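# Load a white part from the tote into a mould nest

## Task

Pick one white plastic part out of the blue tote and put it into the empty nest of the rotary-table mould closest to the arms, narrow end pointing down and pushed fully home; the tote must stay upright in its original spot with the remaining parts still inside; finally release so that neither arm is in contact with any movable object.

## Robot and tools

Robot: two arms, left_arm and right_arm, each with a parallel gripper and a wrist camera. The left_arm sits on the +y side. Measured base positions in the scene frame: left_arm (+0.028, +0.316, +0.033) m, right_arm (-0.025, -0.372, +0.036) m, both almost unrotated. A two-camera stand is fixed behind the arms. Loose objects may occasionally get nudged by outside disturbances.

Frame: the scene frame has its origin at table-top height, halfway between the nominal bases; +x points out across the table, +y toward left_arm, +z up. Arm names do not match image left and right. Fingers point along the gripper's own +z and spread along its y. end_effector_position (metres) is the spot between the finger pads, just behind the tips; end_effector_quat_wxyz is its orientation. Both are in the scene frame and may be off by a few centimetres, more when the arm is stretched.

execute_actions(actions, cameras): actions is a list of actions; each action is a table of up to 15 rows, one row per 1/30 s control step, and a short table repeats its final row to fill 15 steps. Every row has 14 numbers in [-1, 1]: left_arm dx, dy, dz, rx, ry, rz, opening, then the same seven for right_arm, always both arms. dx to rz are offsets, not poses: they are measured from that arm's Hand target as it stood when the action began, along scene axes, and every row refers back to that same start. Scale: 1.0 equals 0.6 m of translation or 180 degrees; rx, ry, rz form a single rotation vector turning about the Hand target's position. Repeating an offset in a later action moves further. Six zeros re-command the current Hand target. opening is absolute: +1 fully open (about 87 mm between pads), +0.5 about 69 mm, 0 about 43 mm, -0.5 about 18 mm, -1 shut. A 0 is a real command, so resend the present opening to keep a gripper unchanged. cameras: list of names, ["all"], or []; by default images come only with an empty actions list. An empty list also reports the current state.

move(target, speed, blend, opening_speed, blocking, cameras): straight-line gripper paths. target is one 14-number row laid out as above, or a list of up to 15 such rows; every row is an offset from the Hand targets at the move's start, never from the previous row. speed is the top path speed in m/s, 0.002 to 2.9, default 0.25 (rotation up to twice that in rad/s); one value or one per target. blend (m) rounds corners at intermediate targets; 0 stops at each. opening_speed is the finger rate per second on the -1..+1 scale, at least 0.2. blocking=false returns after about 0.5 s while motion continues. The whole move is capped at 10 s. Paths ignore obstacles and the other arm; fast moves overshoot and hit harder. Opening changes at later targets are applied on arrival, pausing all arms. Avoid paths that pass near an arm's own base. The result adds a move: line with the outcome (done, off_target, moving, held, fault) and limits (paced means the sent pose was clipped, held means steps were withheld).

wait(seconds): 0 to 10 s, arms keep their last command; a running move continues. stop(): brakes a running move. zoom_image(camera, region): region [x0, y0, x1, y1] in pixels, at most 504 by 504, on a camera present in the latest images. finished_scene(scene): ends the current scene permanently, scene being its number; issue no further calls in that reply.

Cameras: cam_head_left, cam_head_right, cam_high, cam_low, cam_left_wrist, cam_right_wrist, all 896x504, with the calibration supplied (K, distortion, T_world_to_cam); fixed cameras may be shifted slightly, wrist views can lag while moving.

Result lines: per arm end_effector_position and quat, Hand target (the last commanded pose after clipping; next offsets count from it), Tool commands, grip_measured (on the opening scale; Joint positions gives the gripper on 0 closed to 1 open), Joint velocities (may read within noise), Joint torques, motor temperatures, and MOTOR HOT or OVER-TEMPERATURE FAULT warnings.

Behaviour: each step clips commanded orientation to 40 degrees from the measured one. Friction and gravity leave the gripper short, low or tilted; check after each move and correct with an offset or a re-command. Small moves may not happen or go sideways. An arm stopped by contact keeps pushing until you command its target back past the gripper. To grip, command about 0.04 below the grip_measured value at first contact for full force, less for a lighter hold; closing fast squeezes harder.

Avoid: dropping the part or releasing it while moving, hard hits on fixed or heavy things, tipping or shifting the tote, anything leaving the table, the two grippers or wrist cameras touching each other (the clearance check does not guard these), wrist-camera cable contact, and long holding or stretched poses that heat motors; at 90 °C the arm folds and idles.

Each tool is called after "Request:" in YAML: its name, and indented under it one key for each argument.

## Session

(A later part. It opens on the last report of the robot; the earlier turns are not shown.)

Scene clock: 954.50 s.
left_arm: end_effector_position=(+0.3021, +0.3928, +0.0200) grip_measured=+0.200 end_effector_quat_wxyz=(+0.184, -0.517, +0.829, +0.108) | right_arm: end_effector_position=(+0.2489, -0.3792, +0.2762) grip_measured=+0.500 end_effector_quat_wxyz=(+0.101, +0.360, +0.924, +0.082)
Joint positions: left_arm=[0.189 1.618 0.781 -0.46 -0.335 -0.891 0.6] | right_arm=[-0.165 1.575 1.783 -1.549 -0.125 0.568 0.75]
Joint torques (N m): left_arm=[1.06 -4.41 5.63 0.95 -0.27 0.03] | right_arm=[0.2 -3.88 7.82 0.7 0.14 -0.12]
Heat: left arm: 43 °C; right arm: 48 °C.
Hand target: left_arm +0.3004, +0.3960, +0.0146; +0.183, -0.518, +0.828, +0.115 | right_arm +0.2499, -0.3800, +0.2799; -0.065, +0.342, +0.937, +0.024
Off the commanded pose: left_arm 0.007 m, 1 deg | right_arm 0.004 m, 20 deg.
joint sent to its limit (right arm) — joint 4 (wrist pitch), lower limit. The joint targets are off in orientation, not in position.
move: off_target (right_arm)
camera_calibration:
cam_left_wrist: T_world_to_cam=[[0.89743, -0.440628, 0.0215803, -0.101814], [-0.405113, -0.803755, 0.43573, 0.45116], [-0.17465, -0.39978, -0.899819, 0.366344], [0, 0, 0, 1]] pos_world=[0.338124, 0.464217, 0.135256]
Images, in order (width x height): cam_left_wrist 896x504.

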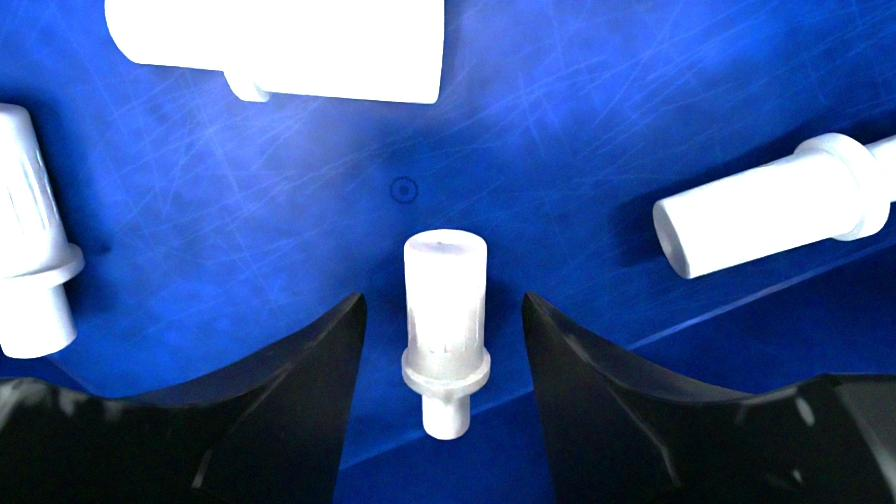

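Request:
move:
  target:
    - [0.0, 0.0, -0.0083, 0, 0, 0, 0.2, 0, 0, 0, 0, 0, 0, 0.5]
    - [0.0, 0.0, -0.0083, 0, 0, 0, -0.42, 0, 0, 0, 0, 0, 0, 0.5]
  speed: 0.06
  opening_speed: 0.5
  cameras: ["cam_left_wrist"]

Scene clock: 971.73 s.
left_arm: end_effector_position=(+0.3035, +0.3935, +0.0165) grip_measured=-0.346 end_effector_quat_wxyz=(+0.187, -0.517, +0.829, +0.108) | right_arm: end_effector_position=(+0.2489, -0.3792, +0.2762) grip_measured=+0.500 end_effector_quat_wxyz=(+0.101, +0.360, +0.924, +0.082)
Joint positions: left_arm=[0.189 1.628 0.774 -0.437 -0.337 -0.891 0.327] | right_arm=[-0.165 1.575 1.783 -1.549 -0.125 0.568 0.75]
Joint torques (N m): left_arm=[1.05 -4.26 5.31 0.98 -0.26 0.02] | right_arm=[0.27 -3.97 7.87 0.68 0.16 -0.12]
Heat: left arm: 44 °C; right arm: 49 °C.
Hand target: left_arm +0.3006, +0.3961, +0.0097; +0.183, -0.518, +0.828, +0.115 | right_arm +0.2499, -0.3800, +0.2799; -0.065, +0.342, +0.937, +0.024
Off the commanded pose: left_arm 0.008 m, 1 deg | right_arm 0.004 m, 20 deg.
joint sent to its limit (right arm) — joint 4 (wrist pitch), lower limit. The joint targets are off in orientation, not in position.
move: off_target (right_arm)
camera_calibration:
cam_left_wrist: T_world_to_cam=[[0.897589, -0.440165, 0.024261, -0.102972], [-0.406595, -0.805356, 0.431372, 0.454926], [-0.170336, -0.397059, -0.901848, 0.361363], [0, 0, 0, 1]] pos_world=[0.33895, 0.464535, 0.13215]
Images, in order (width x height): cam_left_wrist 896x504.

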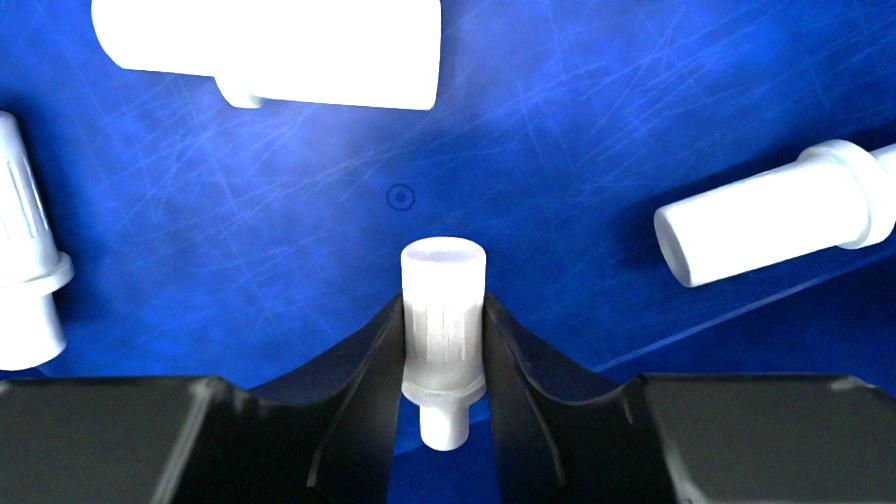

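Request:
move:
  target:
    - [0.0, 0.0, 0.35, 0, 0, 0, -0.42, 0, 0, 0, 0, 0, 0, 0.5]
    - [-0.301, -0.9, 0.28, 0, 0, -0.5778, -0.42, 0, 0, 0, 0, 0, 0, 0.5]
  speed: 0.25
  blend: 0.04
  cameras: ["cam_left_wrist", "cam_right_wrist", "cam_high", "cam_low"]

Scene clock: 1005.57 s.
left_arm: end_effector_position=(+0.1216, -0.1401, +0.1816) grip_measured=-0.346 end_effector_quat_wxyz=(+0.208, +0.327, +0.919, -0.076) | right_arm: end_effector_position=(+0.2489, -0.3792, +0.2762) grip_measured=+0.500 end_effector_quat_wxyz=(+0.101, +0.360, +0.924, +0.082)
Joint positions: left_arm=[-1.409 2.161 2.169 -1.236 -0.291 -0.687 0.327] | right_arm=[-0.165 1.575 1.783 -1.549 -0.125 0.568 0.75]
Joint torques (N m): left_arm=[0.5 -8.47 10.13 0.81 -0.03 0.08] | right_arm=[0.29 -3.97 7.91 0.69 0.15 -0.11]
Heat: left arm: 44 °C; right arm: 49 °C.
Hand target: left_arm +0.1200, -0.1439, +0.1777; +0.203, +0.334, +0.918, -0.074 | right_arm +0.2499, -0.3800, +0.2799; -0.065, +0.342, +0.937, +0.024
Off the commanded pose: left_arm 0.006 m, 1 deg | right_arm 0.004 m, 20 deg.
joint sent to its limit (right arm) — joint 4 (wrist pitch), lower limit. The joint targets are off in orientation, not in position.
move: off_target (right_arm)
camera_calibration:
cam_left_wrist: T_world_to_cam=[[-0.630109, -0.776372, 0.0144836, -0.0381689], [-0.700732, 0.576558, 0.420185, 0.111402], [-0.334571, 0.254613, -0.907323, 0.379673], [0, 0, 0, 1]] pos_world=[0.18104, -0.190533, 0.298229]
cam_right_wrist: T_world_to_cam=[[-0.646895, -0.733056, -0.210133, -0.0630025], [-0.656571, 0.39525, 0.642411, 0.161244], [-0.387868, 0.55354, -0.736989, 0.655361], [0, 0, 0, 1]] pos_world=[0.319306, -0.472685, 0.366169]
Images, in order (width x height): cam_high 896x504, cam_low 896x504, cam_left_wrist 896x504, cam_right_wrist 896x504.

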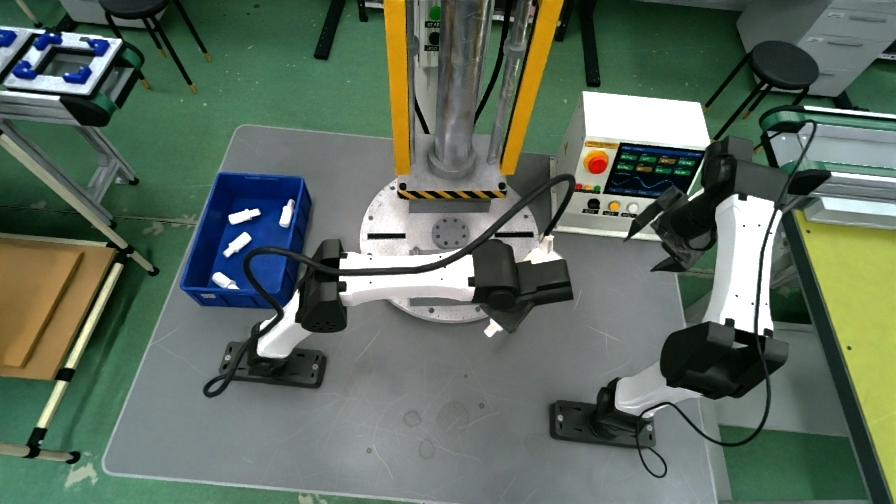

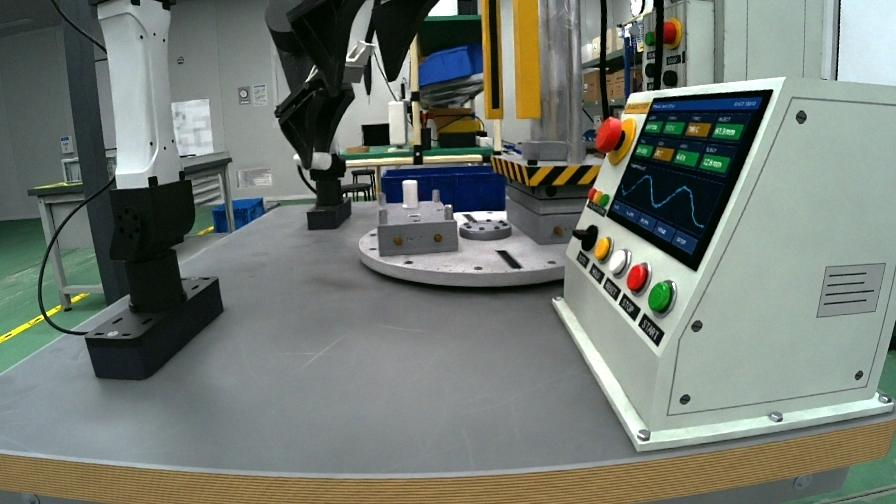

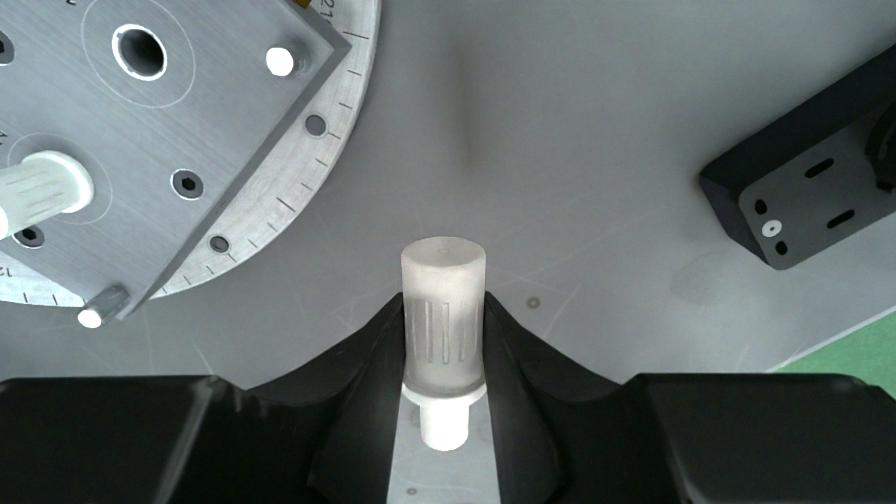

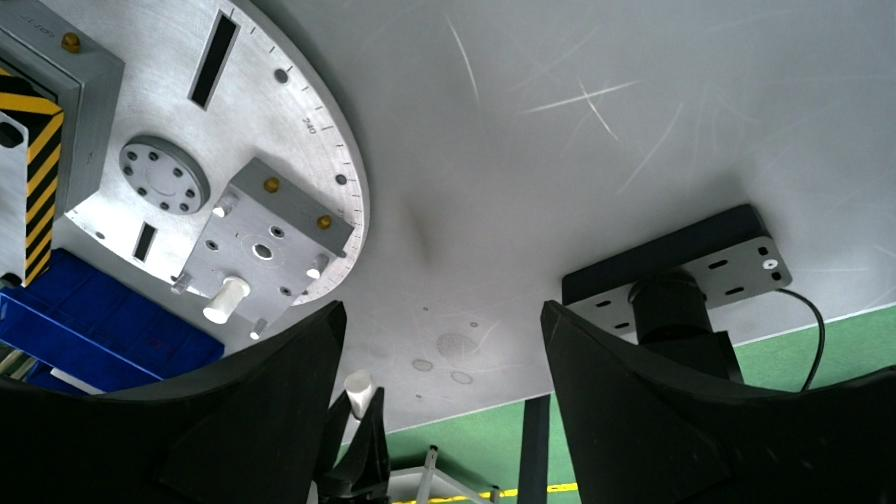

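Request:
move:
  target: [0, 0, -0.2662, 0, 0, 0, -0.42, 0, 0, 0, 0, 0, 0, 0.5]
  speed: 0.15
  cameras: ["cam_left_wrist", "cam_right_wrist"]

Scene clock: 1013.83 s.
left_arm: end_effector_position=(+0.1213, -0.1428, +0.0268) grip_measured=-0.346 end_effector_quat_wxyz=(+0.205, +0.328, +0.919, -0.075) | right_arm: end_effector_position=(+0.2489, -0.3792, +0.2762) grip_measured=+0.500 end_effector_quat_wxyz=(+0.101, +0.360, +0.924, +0.082)
Joint positions: left_arm=[-1.409 2.211 1.628 -0.649 -0.288 -0.686 0.327] | right_arm=[-0.165 1.575 1.783 -1.549 -0.125 0.568 0.75]
Joint torques (N m): left_arm=[0.5 -9.25 6.89 1.1 -0.07 0.09] | right_arm=[0.23 -3.95 7.84 0.68 0.13 -0.12]
Heat: left arm: 44 °C; right arm: 49 °C.
Hand target: left_arm +0.1200, -0.1439, +0.0181; +0.203, +0.334, +0.918, -0.074 | right_arm +0.2499, -0.3800, +0.2799; -0.065, +0.342, +0.937, +0.024
Off the commanded pose: left_arm 0.009 m, 1 deg | right_arm 0.004 m, 20 deg.
joint sent to its limit (right arm) — joint 4 (wrist pitch), lower limit. The joint targets are off in orientation, not in position.
move: off_target (right_arm)
camera_calibration:
cam_left_wrist: T_world_to_cam=[[-0.631556, -0.775214, 0.0134301, -0.0377874], [-0.697877, 0.575927, 0.425764, 0.177285], [-0.337793, 0.259521, -0.904734, 0.240857], [0, 0, 0, 1]] pos_world=[0.181218, -0.193904, 0.142938]
cam_right_wrist: T_world_to_cam=[[-0.646895, -0.733056, -0.210133, -0.0630025], [-0.656571, 0.39525, 0.642411, 0.161244], [-0.387868, 0.55354, -0.736989, 0.655361], [0, 0, 0, 1]] pos_world=[0.319306, -0.472685, 0.366169]
Images, in order (width x height): cam_left_wrist 896x504, cam_right_wrist 896x504.

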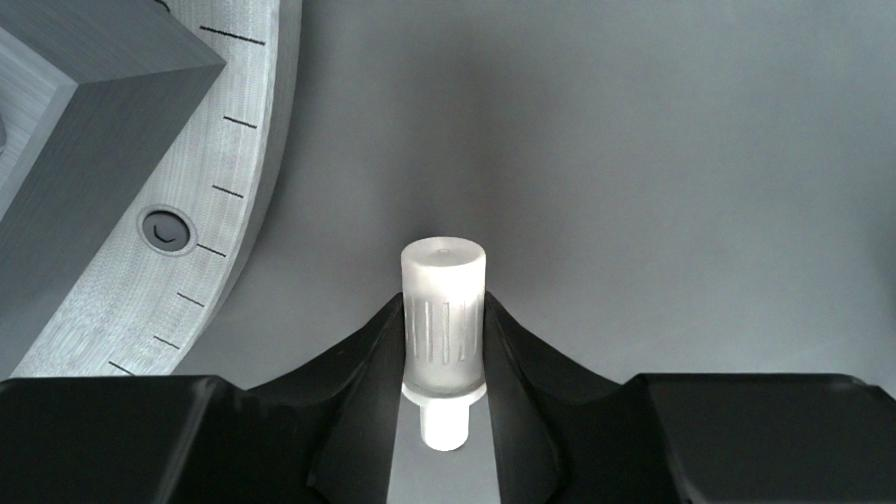

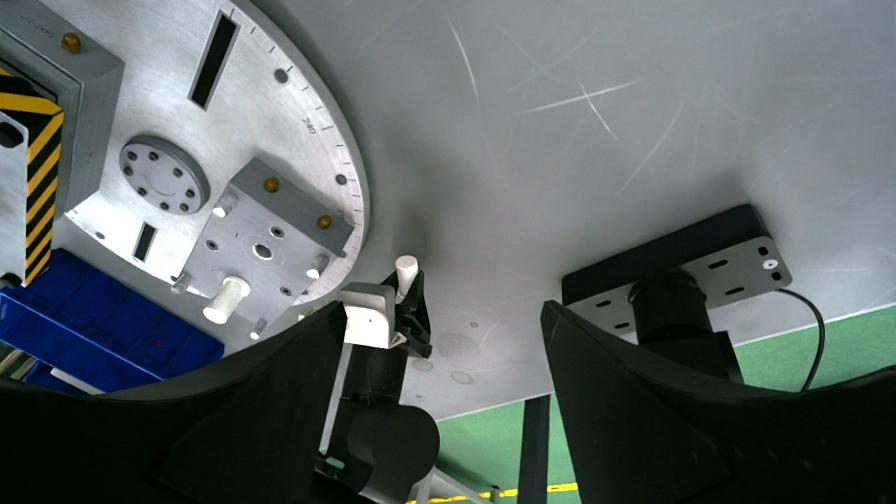

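Request:
move:
  target: [0, 0, -0.0167, 0, 0, 0, -0.42, 0, 0, 0, 0, 0, 0, 0.5]
  speed: 0.05
  cameras: ["cam_left_wrist"]

Scene clock: 1020.97 s.
left_arm: end_effector_position=(+0.1217, -0.1453, +0.0214) grip_measured=-0.346 end_effector_quat_wxyz=(+0.208, +0.327, +0.918, -0.080) | right_arm: end_effector_position=(+0.2489, -0.3792, +0.2762) grip_measured=+0.500 end_effector_quat_wxyz=(+0.101, +0.360, +0.924, +0.082)
Joint positions: left_arm=[-1.409 2.218 1.615 -0.617 -0.288 -0.686 0.327] | right_arm=[-0.165 1.575 1.783 -1.549 -0.125 0.568 0.75]
Joint torques (N m): left_arm=[0.5 -8.79 6.34 1.11 -0.08 0.1] | right_arm=[0.23 -3.93 7.87 0.7 0.13 -0.12]
Heat: left arm: 44 °C; right arm: 49 °C.
Hand target: left_arm +0.1200, -0.1439, +0.0081; +0.203, +0.334, +0.918, -0.074 | right_arm +0.2499, -0.3800, +0.2799; -0.065, +0.342, +0.937, +0.024
Off the commanded pose: left_arm 0.014 m, 1 deg | right_arm 0.004 m, 20 deg.
joint sent to its limit (right arm) — joint 4 (wrist pitch), lower limit. The joint targets are off in orientation, not in position.
move: off_target (left_arm, right_arm)
camera_calibration:
cam_left_wrist: T_world_to_cam=[[-0.631627, -0.774983, 0.021169, -0.0395692], [-0.698581, 0.580775, 0.417954, 0.18219], [-0.336201, 0.249203, -0.908222, 0.235116], [0, 0, 0, 1]] pos_world=[0.181328, -0.195068, 0.138228]
Images, in order (width x height): cam_left_wrist 896x504.

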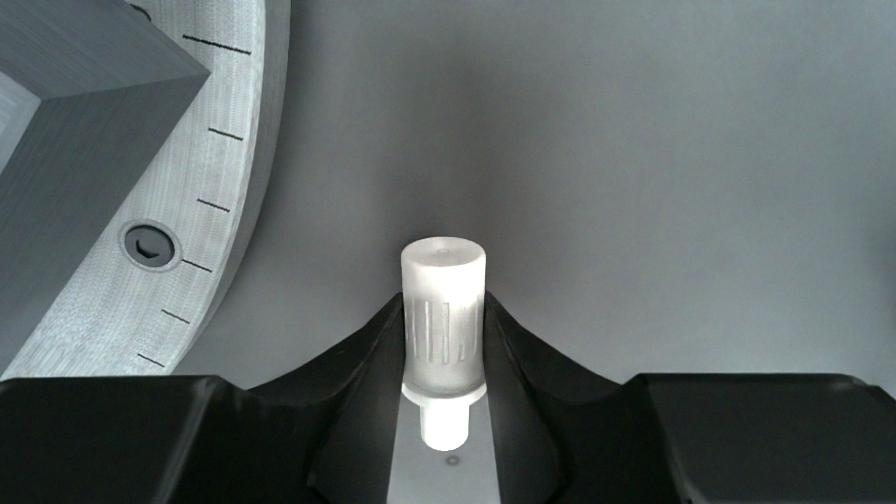

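Request:
move:
  target: [0, 0.002, -0.01, 0, 0, 0, -0.42, 0, 0, 0, 0, 0, 0, 0.5]
  speed: 0.05
  cameras: ["cam_left_wrist", "cam_head_left", "cam_head_right"]

Scene clock: 1033.07 s.
left_arm: end_effector_position=(+0.1217, -0.1450, +0.0177) grip_measured=-0.346 end_effector_quat_wxyz=(+0.209, +0.326, +0.918, -0.082) | right_arm: end_effector_position=(+0.2489, -0.3792, +0.2762) grip_measured=+0.500 end_effector_quat_wxyz=(+0.101, +0.360, +0.924, +0.082)
Joint positions: left_arm=[-1.409 2.218 1.597 -0.595 -0.288 -0.686 0.327] | right_arm=[-0.165 1.575 1.783 -1.549 -0.125 0.568 0.75]
Joint torques (N m): left_arm=[0.53 -8.4 6.26 1.14 -0.07 0.1] | right_arm=[0.2 -4.05 7.87 0.69 0.13 -0.12]
Heat: left arm: 44 °C; right arm: 49 °C.
Hand target: left_arm +0.1200, -0.1427, +0.0021; +0.203, +0.334, +0.918, -0.074 | right_arm +0.2499, -0.3800, +0.2799; -0.065, +0.342, +0.937, +0.024
Off the commanded pose: left_arm 0.016 m, 1 deg | right_arm 0.004 m, 20 deg.
joint sent to its limit (right arm) — joint 4 (wrist pitch), lower limit. The joint targets are off in orientation, not in position.
move: off_target (left_arm, right_arm)
camera_calibration:
cam_left_wrist: T_world_to_cam=[[-0.631638, -0.774867, 0.0247805, -0.0393432], [-0.698904, 0.582967, 0.414346, 0.184053], [-0.335509, 0.244398, -0.909782, 0.230836], [0, 0, 0, 1]] pos_world=[0.181232, -0.194198, 0.134724]
Images, in order (width x height): cam_head_left 896x504, cam_head_right 896x504, cam_left_wrist 896x504.

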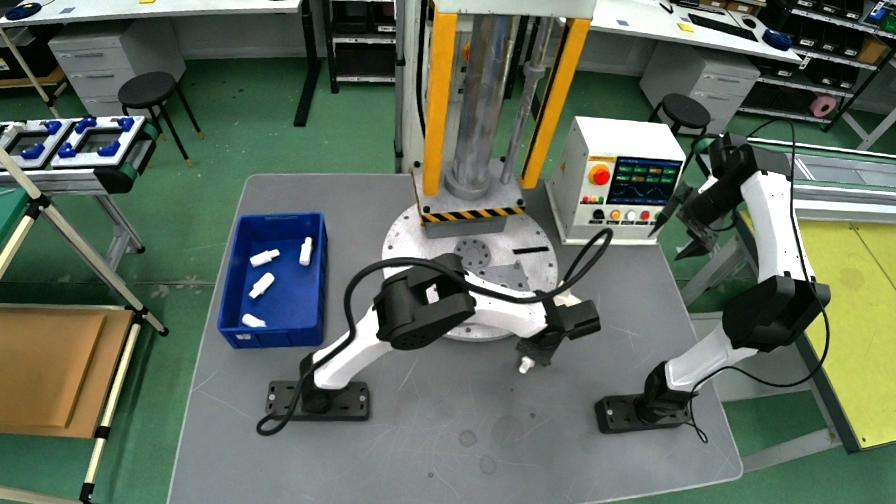

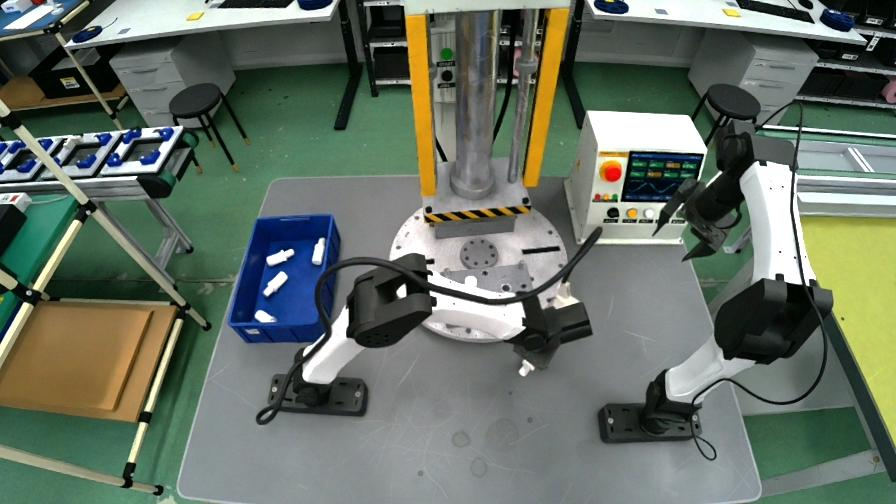

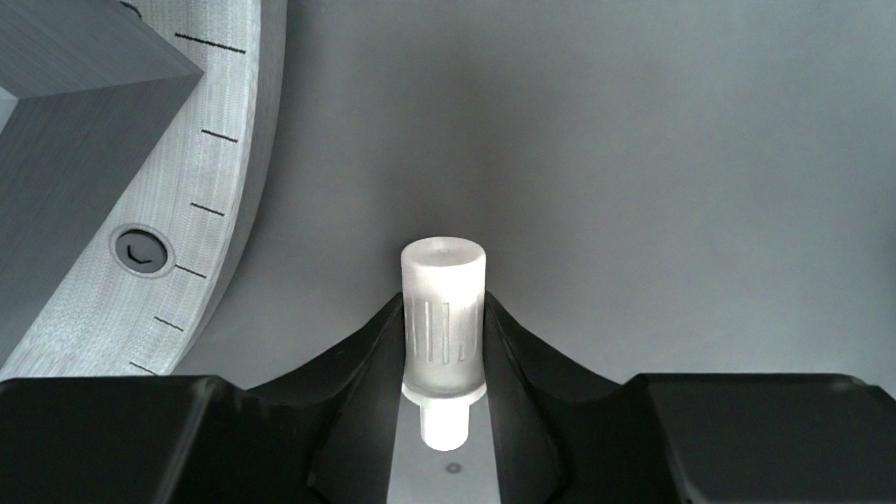

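Request:
zoom_image:
  camera: "cam_left_wrist"
  region: [340, 190, 560, 480]

Request:
zoom_image:
  camera: "cam_head_left"
  region: [480, 300, 600, 400]

Scaled by 1.738 from the camera's 896x504 image, which has a finer 1280x720 frame.

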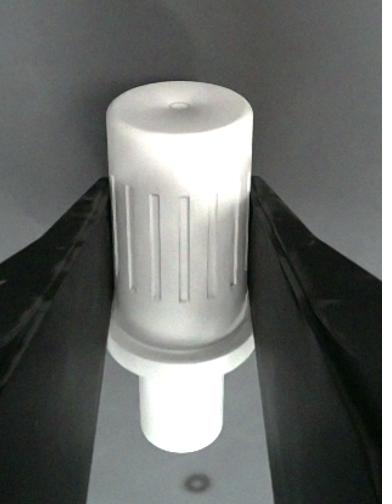

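Scaled by 4.200 from the camera's 896x504 image, which has a finer 1280x720 frame.

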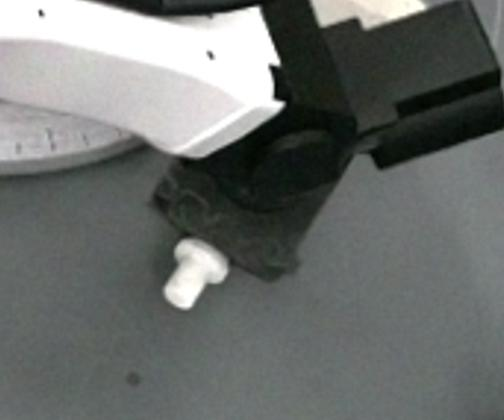

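Request:
move:
  target: [0, 0.002, -0.01, 0, 0, 0, -0.42, 0, 0, 0, 0, 0, 0, 0.5]
  speed: 0.05
  cameras: ["cam_left_wrist"]

Scene clock: 1057.83 s.
left_arm: end_effector_position=(+0.1218, -0.1456, +0.0140) grip_measured=-0.346 end_effector_quat_wxyz=(+0.210, +0.327, +0.918, -0.085) | right_arm: end_effector_position=(+0.2489, -0.3792, +0.2762) grip_measured=+0.500 end_effector_quat_wxyz=(+0.101, +0.360, +0.924, +0.082)
Joint positions: left_arm=[-1.409 2.221 1.586 -0.575 -0.287 -0.685 0.327] | right_arm=[-0.165 1.575 1.783 -1.549 -0.125 0.568 0.75]
Joint torques (N m): left_arm=[0.54 -8.31 5.7 1.15 -0.07 0.08] | right_arm=[0.23 -3.96 7.9 0.71 0.13 -0.15]
Motor temperatures (°C): left_arm=[29 43 43 32 27 29 29] | right_arm=[30 44 50 34 27 28 31]
Heat: left arm: 43 °C; right arm: 50 °C.
Hand target: left_arm +0.1200, -0.1416, -0.0040; +0.203, +0.334, +0.918, -0.074 | right_arm +0.2499, -0.3800, +0.2799; -0.065, +0.342, +0.937, +0.024
Off the commanded pose: left_arm 0.019 m, 2 deg | right_arm 0.004 m, 20 deg.
joint sent to its limit (right arm) — joint 4 (wrist pitch), lower limit. The joint targets are off in orientation, not in position.
move: off_target (left_arm, right_arm)
camera_calibration:
cam_left_wrist: T_world_to_cam=[[-0.63306, -0.773607, 0.0277026, -0.0392979], [-0.698289, 0.586139, 0.410894, 0.186388], [-0.334108, 0.240776, -0.911262, 0.227066], [0, 0, 0, 1]] pos_world=[0.181139, -0.194322, 0.131419]
Images, in order (width x height): cam_left_wrist 896x504.

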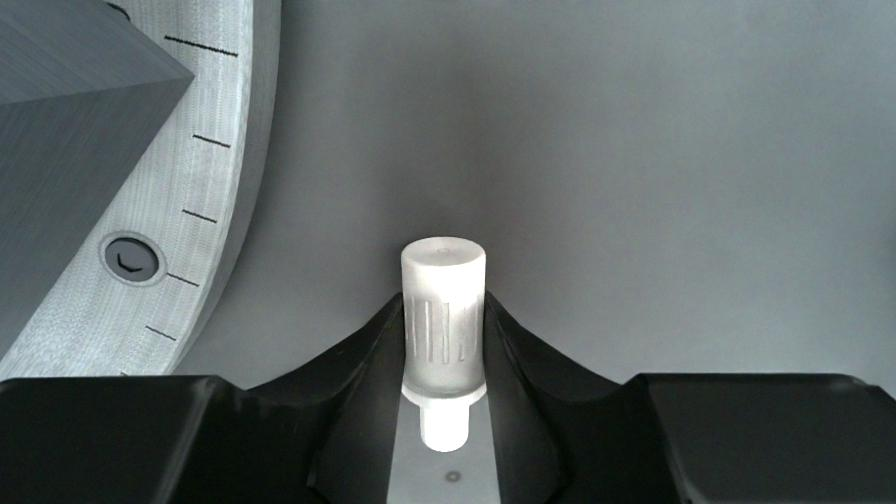

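Request:
move:
  target: [0, 0.002, -0.01, 0, 0, 0, -0.42, 0, 0, 0, 0, 0, 0, 0.5]
  speed: 0.05
  cameras: ["cam_left_wrist"]

Scene clock: 1062.90 s.
left_arm: end_effector_position=(+0.1222, -0.1476, +0.0132) grip_measured=-0.346 end_effector_quat_wxyz=(+0.213, +0.328, +0.916, -0.089) | right_arm: end_effector_position=(+0.2489, -0.3792, +0.2762) grip_measured=+0.500 end_effector_quat_wxyz=(+0.101, +0.360, +0.924, +0.082)
Joint positions: left_arm=[-1.409 2.221 1.58 -0.558 -0.287 -0.68 0.327] | right_arm=[-0.165 1.575 1.783 -1.549 -0.125 0.568 0.75]
Joint torques (N m): left_arm=[0.62 -7.92 4.57 1.21 -0.07 0.04] | right_arm=[0.23 -4.04 7.86 0.67 0.13 -0.12]
Heat: left arm: 43 °C; right arm: 50 °C.
Hand target: left_arm +0.1200, -0.1402, -0.0100; +0.203, +0.334, +0.918, -0.074 | right_arm +0.2499, -0.3800, +0.2799; -0.065, +0.342, +0.937, +0.024
Off the commanded pose: left_arm 0.024 m, 2 deg | right_arm 0.004 m, 20 deg.
joint sent to its limit (right arm) — joint 4 (wrist pitch), lower limit. The joint targets are off in orientation, not in position.
move: off_target (left_arm, right_arm)
camera_calibration:
cam_left_wrist: T_world_to_cam=[[-0.636646, -0.770451, 0.0329702, -0.0397222], [-0.696852, 0.593088, 0.403292, 0.189076], [-0.330271, 0.233779, -0.914477, 0.225543], [0, 0, 0, 1]] pos_world=[0.180959, -0.19547, 0.13131]
Images, in order (width x height): cam_left_wrist 896x504.

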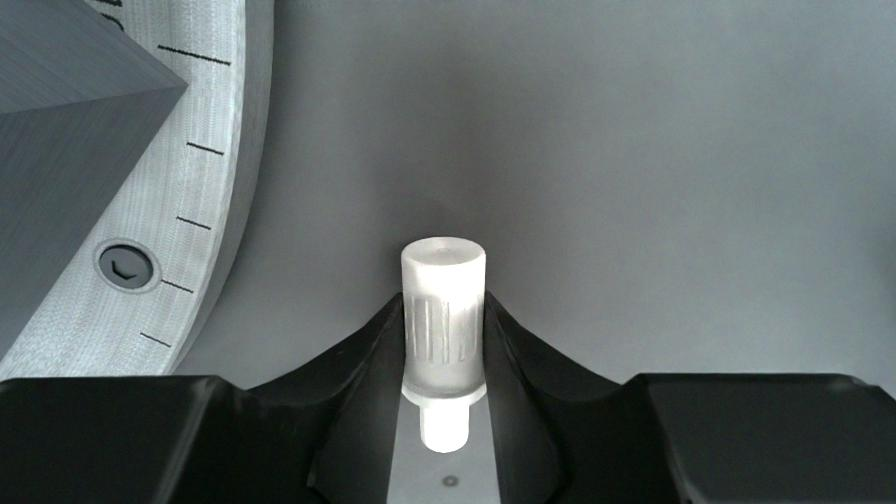

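Request:
move:
  target:
    - [0.002, -0.01, 0.03, 0, 0, 0, -0.42, 0, 0, 0, 0, 0, 0, 0.5]
    - [0.002, -0.01, 0.03, 0, 0, 0, 0.2, 0, 0, 0, 0, 0, 0, 0.5]
  speed: 0.05
  opening_speed: 0.5
  cameras: ["cam_left_wrist"]

Scene clock: 1073.33 s.
left_arm: end_effector_position=(+0.1215, -0.1430, +0.0141) grip_measured=+0.200 end_effector_quat_wxyz=(+0.207, +0.330, +0.918, -0.078) | right_arm: end_effector_position=(+0.2489, -0.3792, +0.2762) grip_measured=+0.500 end_effector_quat_wxyz=(+0.101, +0.360, +0.924, +0.082)
Joint positions: left_arm=[-1.409 2.224 1.595 -0.595 -0.287 -0.68 0.6] | right_arm=[-0.165 1.575 1.783 -1.549 -0.125 0.568 0.75]
Joint torques (N m): left_arm=[0.64 -8.5 9.63 0.83 -0.07 0.05] | right_arm=[0.17 -4.01 7.82 0.7 0.12 -0.11]
Heat: left arm: 43 °C; right arm: 50 °C.
Hand target: left_arm +0.1212, -0.1463, +0.0081; +0.203, +0.334, +0.918, -0.074 | right_arm +0.2499, -0.3800, +0.2799; -0.065, +0.342, +0.937, +0.024
Off the commanded pose: left_arm 0.007 m, 1 deg | right_arm 0.004 m, 20 deg.
joint sent to its limit (right arm) — joint 4 (wrist pitch), lower limit. The joint targets are off in orientation, not in position.
move: off_target (right_arm)
camera_calibration:
cam_left_wrist: T_world_to_cam=[[-0.636503, -0.771116, 0.0156216, -0.0364617], [-0.69531, 0.58246, 0.421052, 0.183561], [-0.333779, 0.257139, -0.906902, 0.228635], [0, 0, 0, 1]] pos_world=[0.180737, -0.193824, 0.130631]
Images, in order (width x height): cam_left_wrist 896x504.

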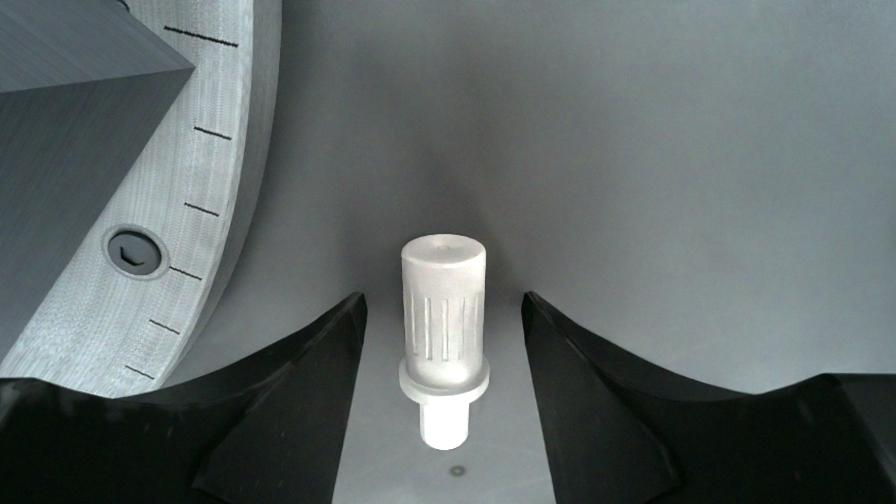

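Request:
move:
  target:
    - [0, 0, 0.3167, 0, 0, 0, 0.2, 0, 0, 0, 0, 0, 0, 0.3]
    - [0.098, 0.377, 0.353, -0.2779, -0.2335, -0.0989, -0.5, -0.05, 0.05, 0, 0, 0, 0, 0.3]
    - [0.098, 0.377, 0.353, -0.2779, -0.2335, -0.0989, -0.5, -0.214, 0.395, -0.2665, 0, 0, 0, 0.3]
  speed: 0.25
  blend: 0.03
  cameras: ["all"]

Scene clock: 1170.83 s.
left_arm: end_effector_position=(+0.1789, +0.0796, +0.2201) grip_measured=-0.500 end_effector_quat_wxyz=(+0.607, +0.351, +0.619, -0.355) | right_arm: end_effector_position=(+0.1208, -0.1476, +0.1228) grip_measured=+0.300 end_effector_quat_wxyz=(-0.063, +0.338, +0.939, +0.019)
Joint positions: left_arm=[-0.913 0.433 0.225 0.195 0.119 -0.012 0.25] | right_arm=[0.778 1.582 1.147 -1.16 -0.13 1.445 0.65]
Joint torques (N m): left_arm=[1.31 0.32 7.35 2.06 0.2 0.12] | right_arm=[0.02 -4.29 4.9 0.48 -0.03 0.14]
Motor temperatures (°C): left_arm=[29 46 49 32 27 29 28] | right_arm=[29 44 49 32 27 28 31]
Heat: left arm: 49 °C; right arm: 49 °C.
Hand target: left_arm +0.1800, +0.0799, +0.2199; +0.612, +0.353, +0.612, -0.353 | right_arm +0.1214, -0.1430, +0.1201; -0.065, +0.341, +0.937, +0.024
Off the commanded pose: left_arm 0.001 m, 1 deg | right_arm 0.005 m, 1 deg.
move: done; blend cut to 0 m at target 1, 0 m at target 2
camera_calibration:
cam_left_wrist: T_world_to_cam=[[-0.868288, -0.495666, 0.0197733, 0.187163], [-0.396977, 0.670401, -0.626874, 0.177402], [0.297464, -0.552157, -0.778869, 0.300727], [0, 0, 0, 1]] pos_world=[0.143481, 0.139889, 0.341735]
cam_right_wrist: T_world_to_cam=[[-0.630759, -0.775729, 0.0196757, -0.0448005], [-0.421549, 0.363837, 0.830613, 0.0280214], [-0.65149, 0.515623, -0.556502, 0.368376], [0, 0, 0, 1]] pos_world=[0.223547, -0.234891, 0.182608]

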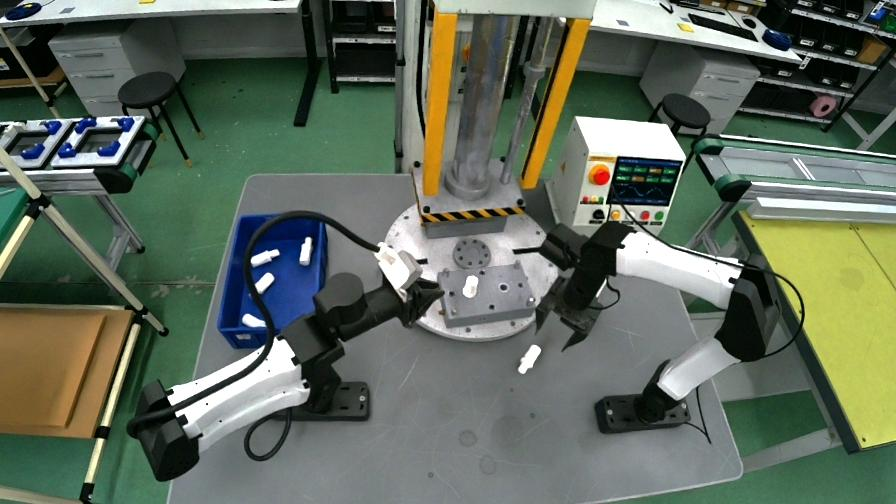

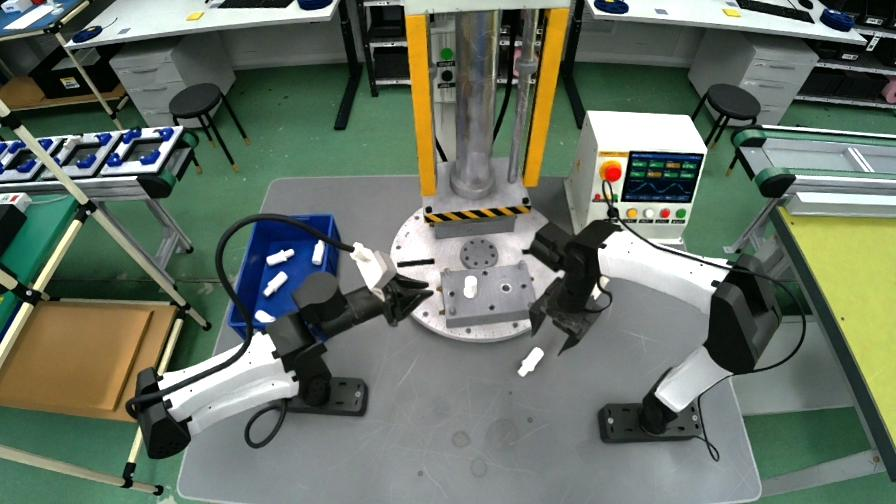

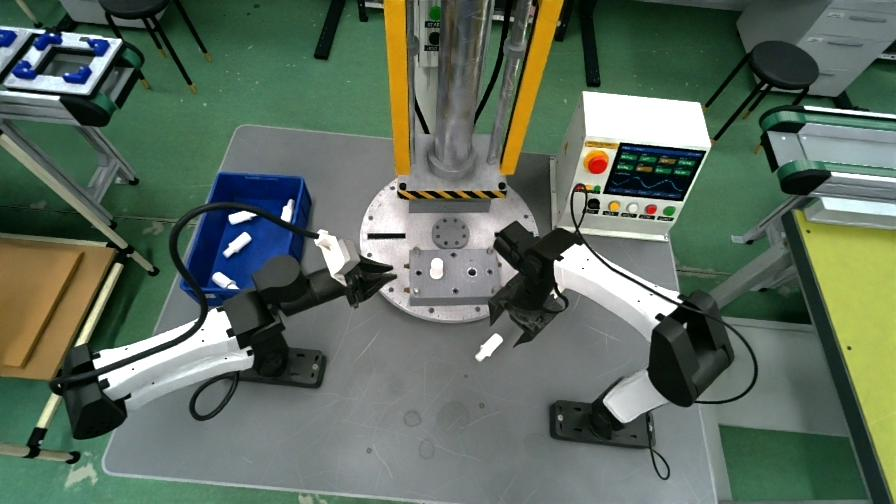

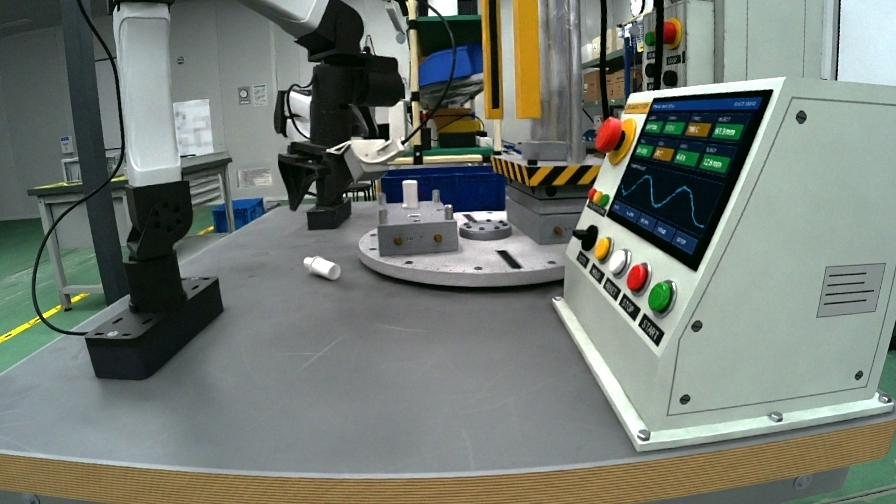

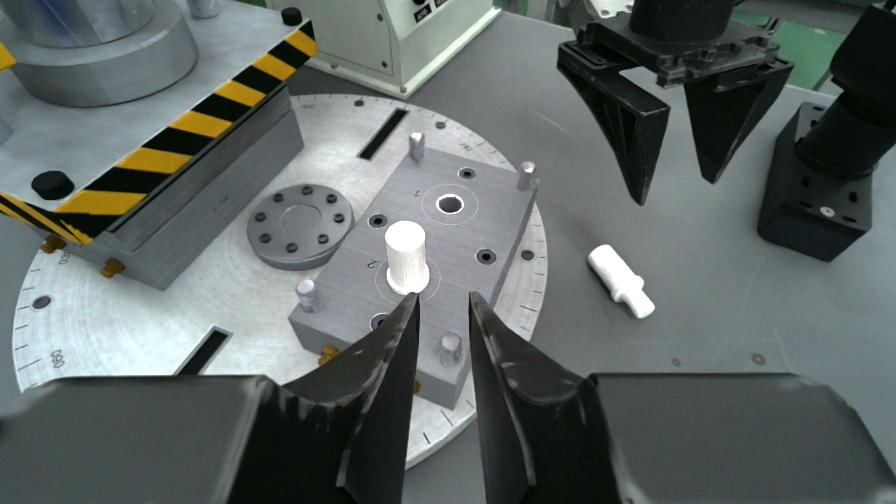

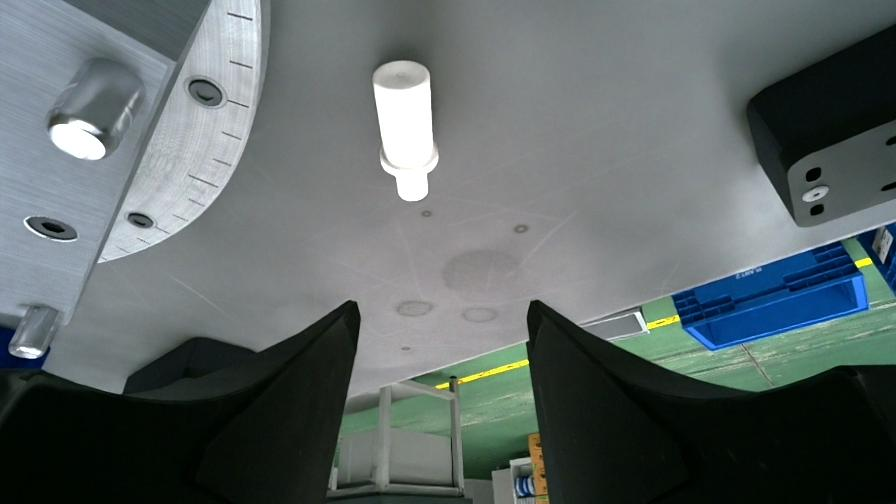

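Request:
move:
  target: [0, 0, 0, 0, 0, 0, -0.5, 0.0235, 0.0227, -0.108, 0, 0, 0, 0.3]
  speed: 0.12
  cameras: ["cam_right_wrist", "cam_left_wrist"]

Scene clock: 1206.27 s.
left_arm: end_effector_position=(+0.1789, +0.0796, +0.2201) grip_measured=-0.500 end_effector_quat_wxyz=(+0.607, +0.351, +0.619, -0.355) | right_arm: end_effector_position=(+0.1356, -0.1337, +0.0586) grip_measured=+0.300 end_effector_quat_wxyz=(-0.063, +0.339, +0.939, +0.020)
Joint positions: left_arm=[-0.913 0.433 0.225 0.195 0.119 -0.012 0.25] | right_arm=[0.778 1.734 1.046 -0.904 -0.13 1.446 0.65]
Joint torques (N m): left_arm=[1.33 0.35 7.36 2.06 0.19 0.12] | right_arm=[0.23 -4.77 4.67 0.5 -0.04 0.12]
Motor temperatures (°C): left_arm=[29 39 48 37 27 29 28] | right_arm=[29 44 45 31 27 28 31]
Heat: left arm: 48 °C; right arm: 45 °C.
Hand target: left_arm +0.1800, +0.0799, +0.2199; +0.612, +0.353, +0.612, -0.353 | right_arm +0.1355, -0.1294, +0.0552; -0.065, +0.341, +0.937, +0.024
Off the commanded pose: left_arm 0.001 m, 1 deg | right_arm 0.005 m, 1 deg.
move: done
camera_calibration:
cam_left_wrist: T_world_to_cam=[[-0.868288, -0.495666, 0.0197733, 0.187163], [-0.396977, 0.670401, -0.626874, 0.177402], [0.297464, -0.552157, -0.778869, 0.300727], [0, 0, 0, 1]] pos_world=[0.143481, 0.139889, 0.341735]
cam_right_wrist: T_world_to_cam=[[-0.631665, -0.775034, 0.0179338, -0.0229872], [-0.422253, 0.36336, 0.830465, 0.0825205], [-0.650155, 0.517003, -0.556782, 0.335182], [0, 0, 0, 1]] pos_world=[0.238245, -0.221091, 0.118506]
Images, in order (width x height): cam_left_wrist 896x504, cam_right_wrist 896x504.

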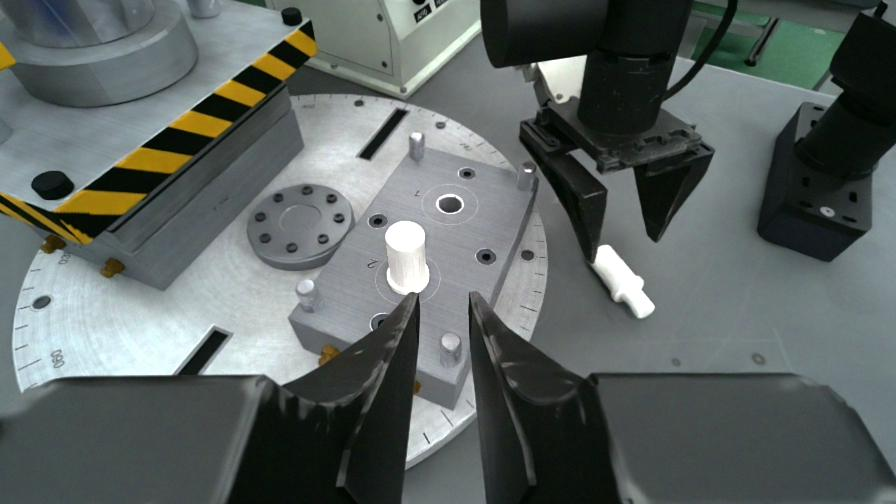

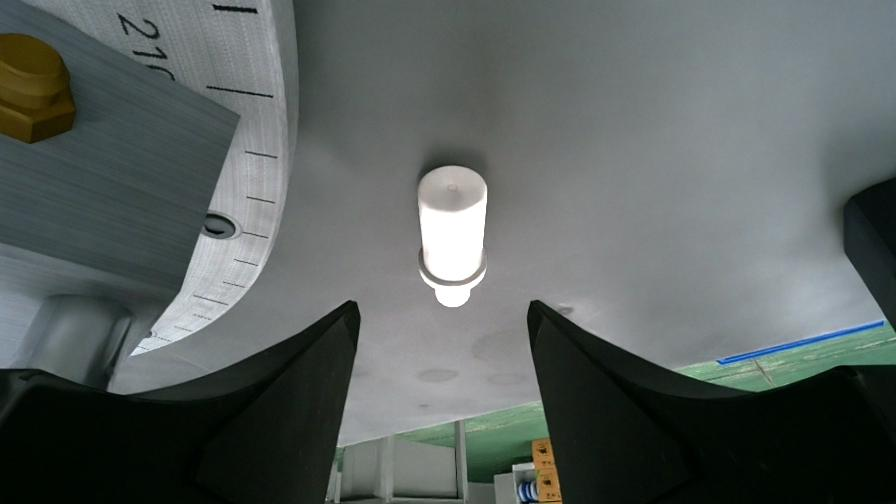

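Request:
move:
  target: [0, 0, 0, 0, 0, 0, -0.5, -0.003, -0.0037, -0.074, 0, 0, 0, 0.3]
  speed: 0.08
  cameras: ["cam_right_wrist"]

Scene clock: 1225.57 s.
left_arm: end_effector_position=(+0.1789, +0.0796, +0.2201) grip_measured=-0.500 end_effector_quat_wxyz=(+0.607, +0.351, +0.619, -0.355) | right_arm: end_effector_position=(+0.1322, -0.1361, +0.0393) grip_measured=+0.299 end_effector_quat_wxyz=(-0.063, +0.338, +0.939, +0.024)
Joint positions: left_arm=[-0.913 0.433 0.225 0.195 0.119 -0.012 0.25] | right_arm=[0.778 1.75 0.978 -0.813 -0.133 1.446 0.649]
Joint torques (N m): left_arm=[1.33 0.34 7.36 2.06 0.19 0.12] | right_arm=[-0.1 -0.51 1.02 1.46 -0.03 0.12]
Heat: left arm: 47 °C; right arm: 44 °C.
Hand target: left_arm +0.1800, +0.0799, +0.2198; +0.612, +0.353, +0.613, -0.353 | right_arm +0.1337, -0.1317, +0.0108; -0.065, +0.341, +0.937, +0.024
Off the commanded pose: left_arm 0.001 m, 1 deg | right_arm 0.029 m, 0 deg.
move: off_target (right_arm)
camera_calibration:
cam_right_wrist: T_world_to_cam=[[-0.631419, -0.775363, 0.0110565, -0.0265283], [-0.424568, 0.357609, 0.83178, 0.0974334], [-0.648886, 0.520507, -0.554996, 0.323678], [0, 0, 0, 1]] pos_world=[0.234647, -0.223889, 0.09889]
Images, in order (width x height): cam_right_wrist 896x504.

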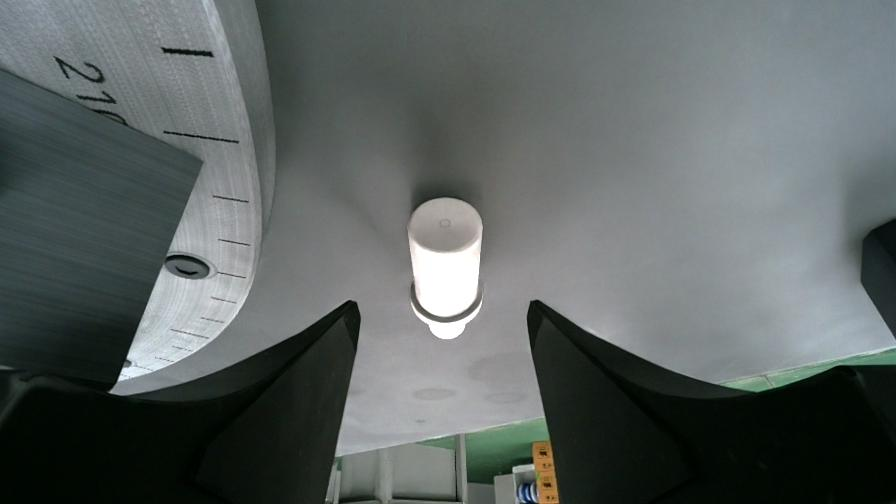

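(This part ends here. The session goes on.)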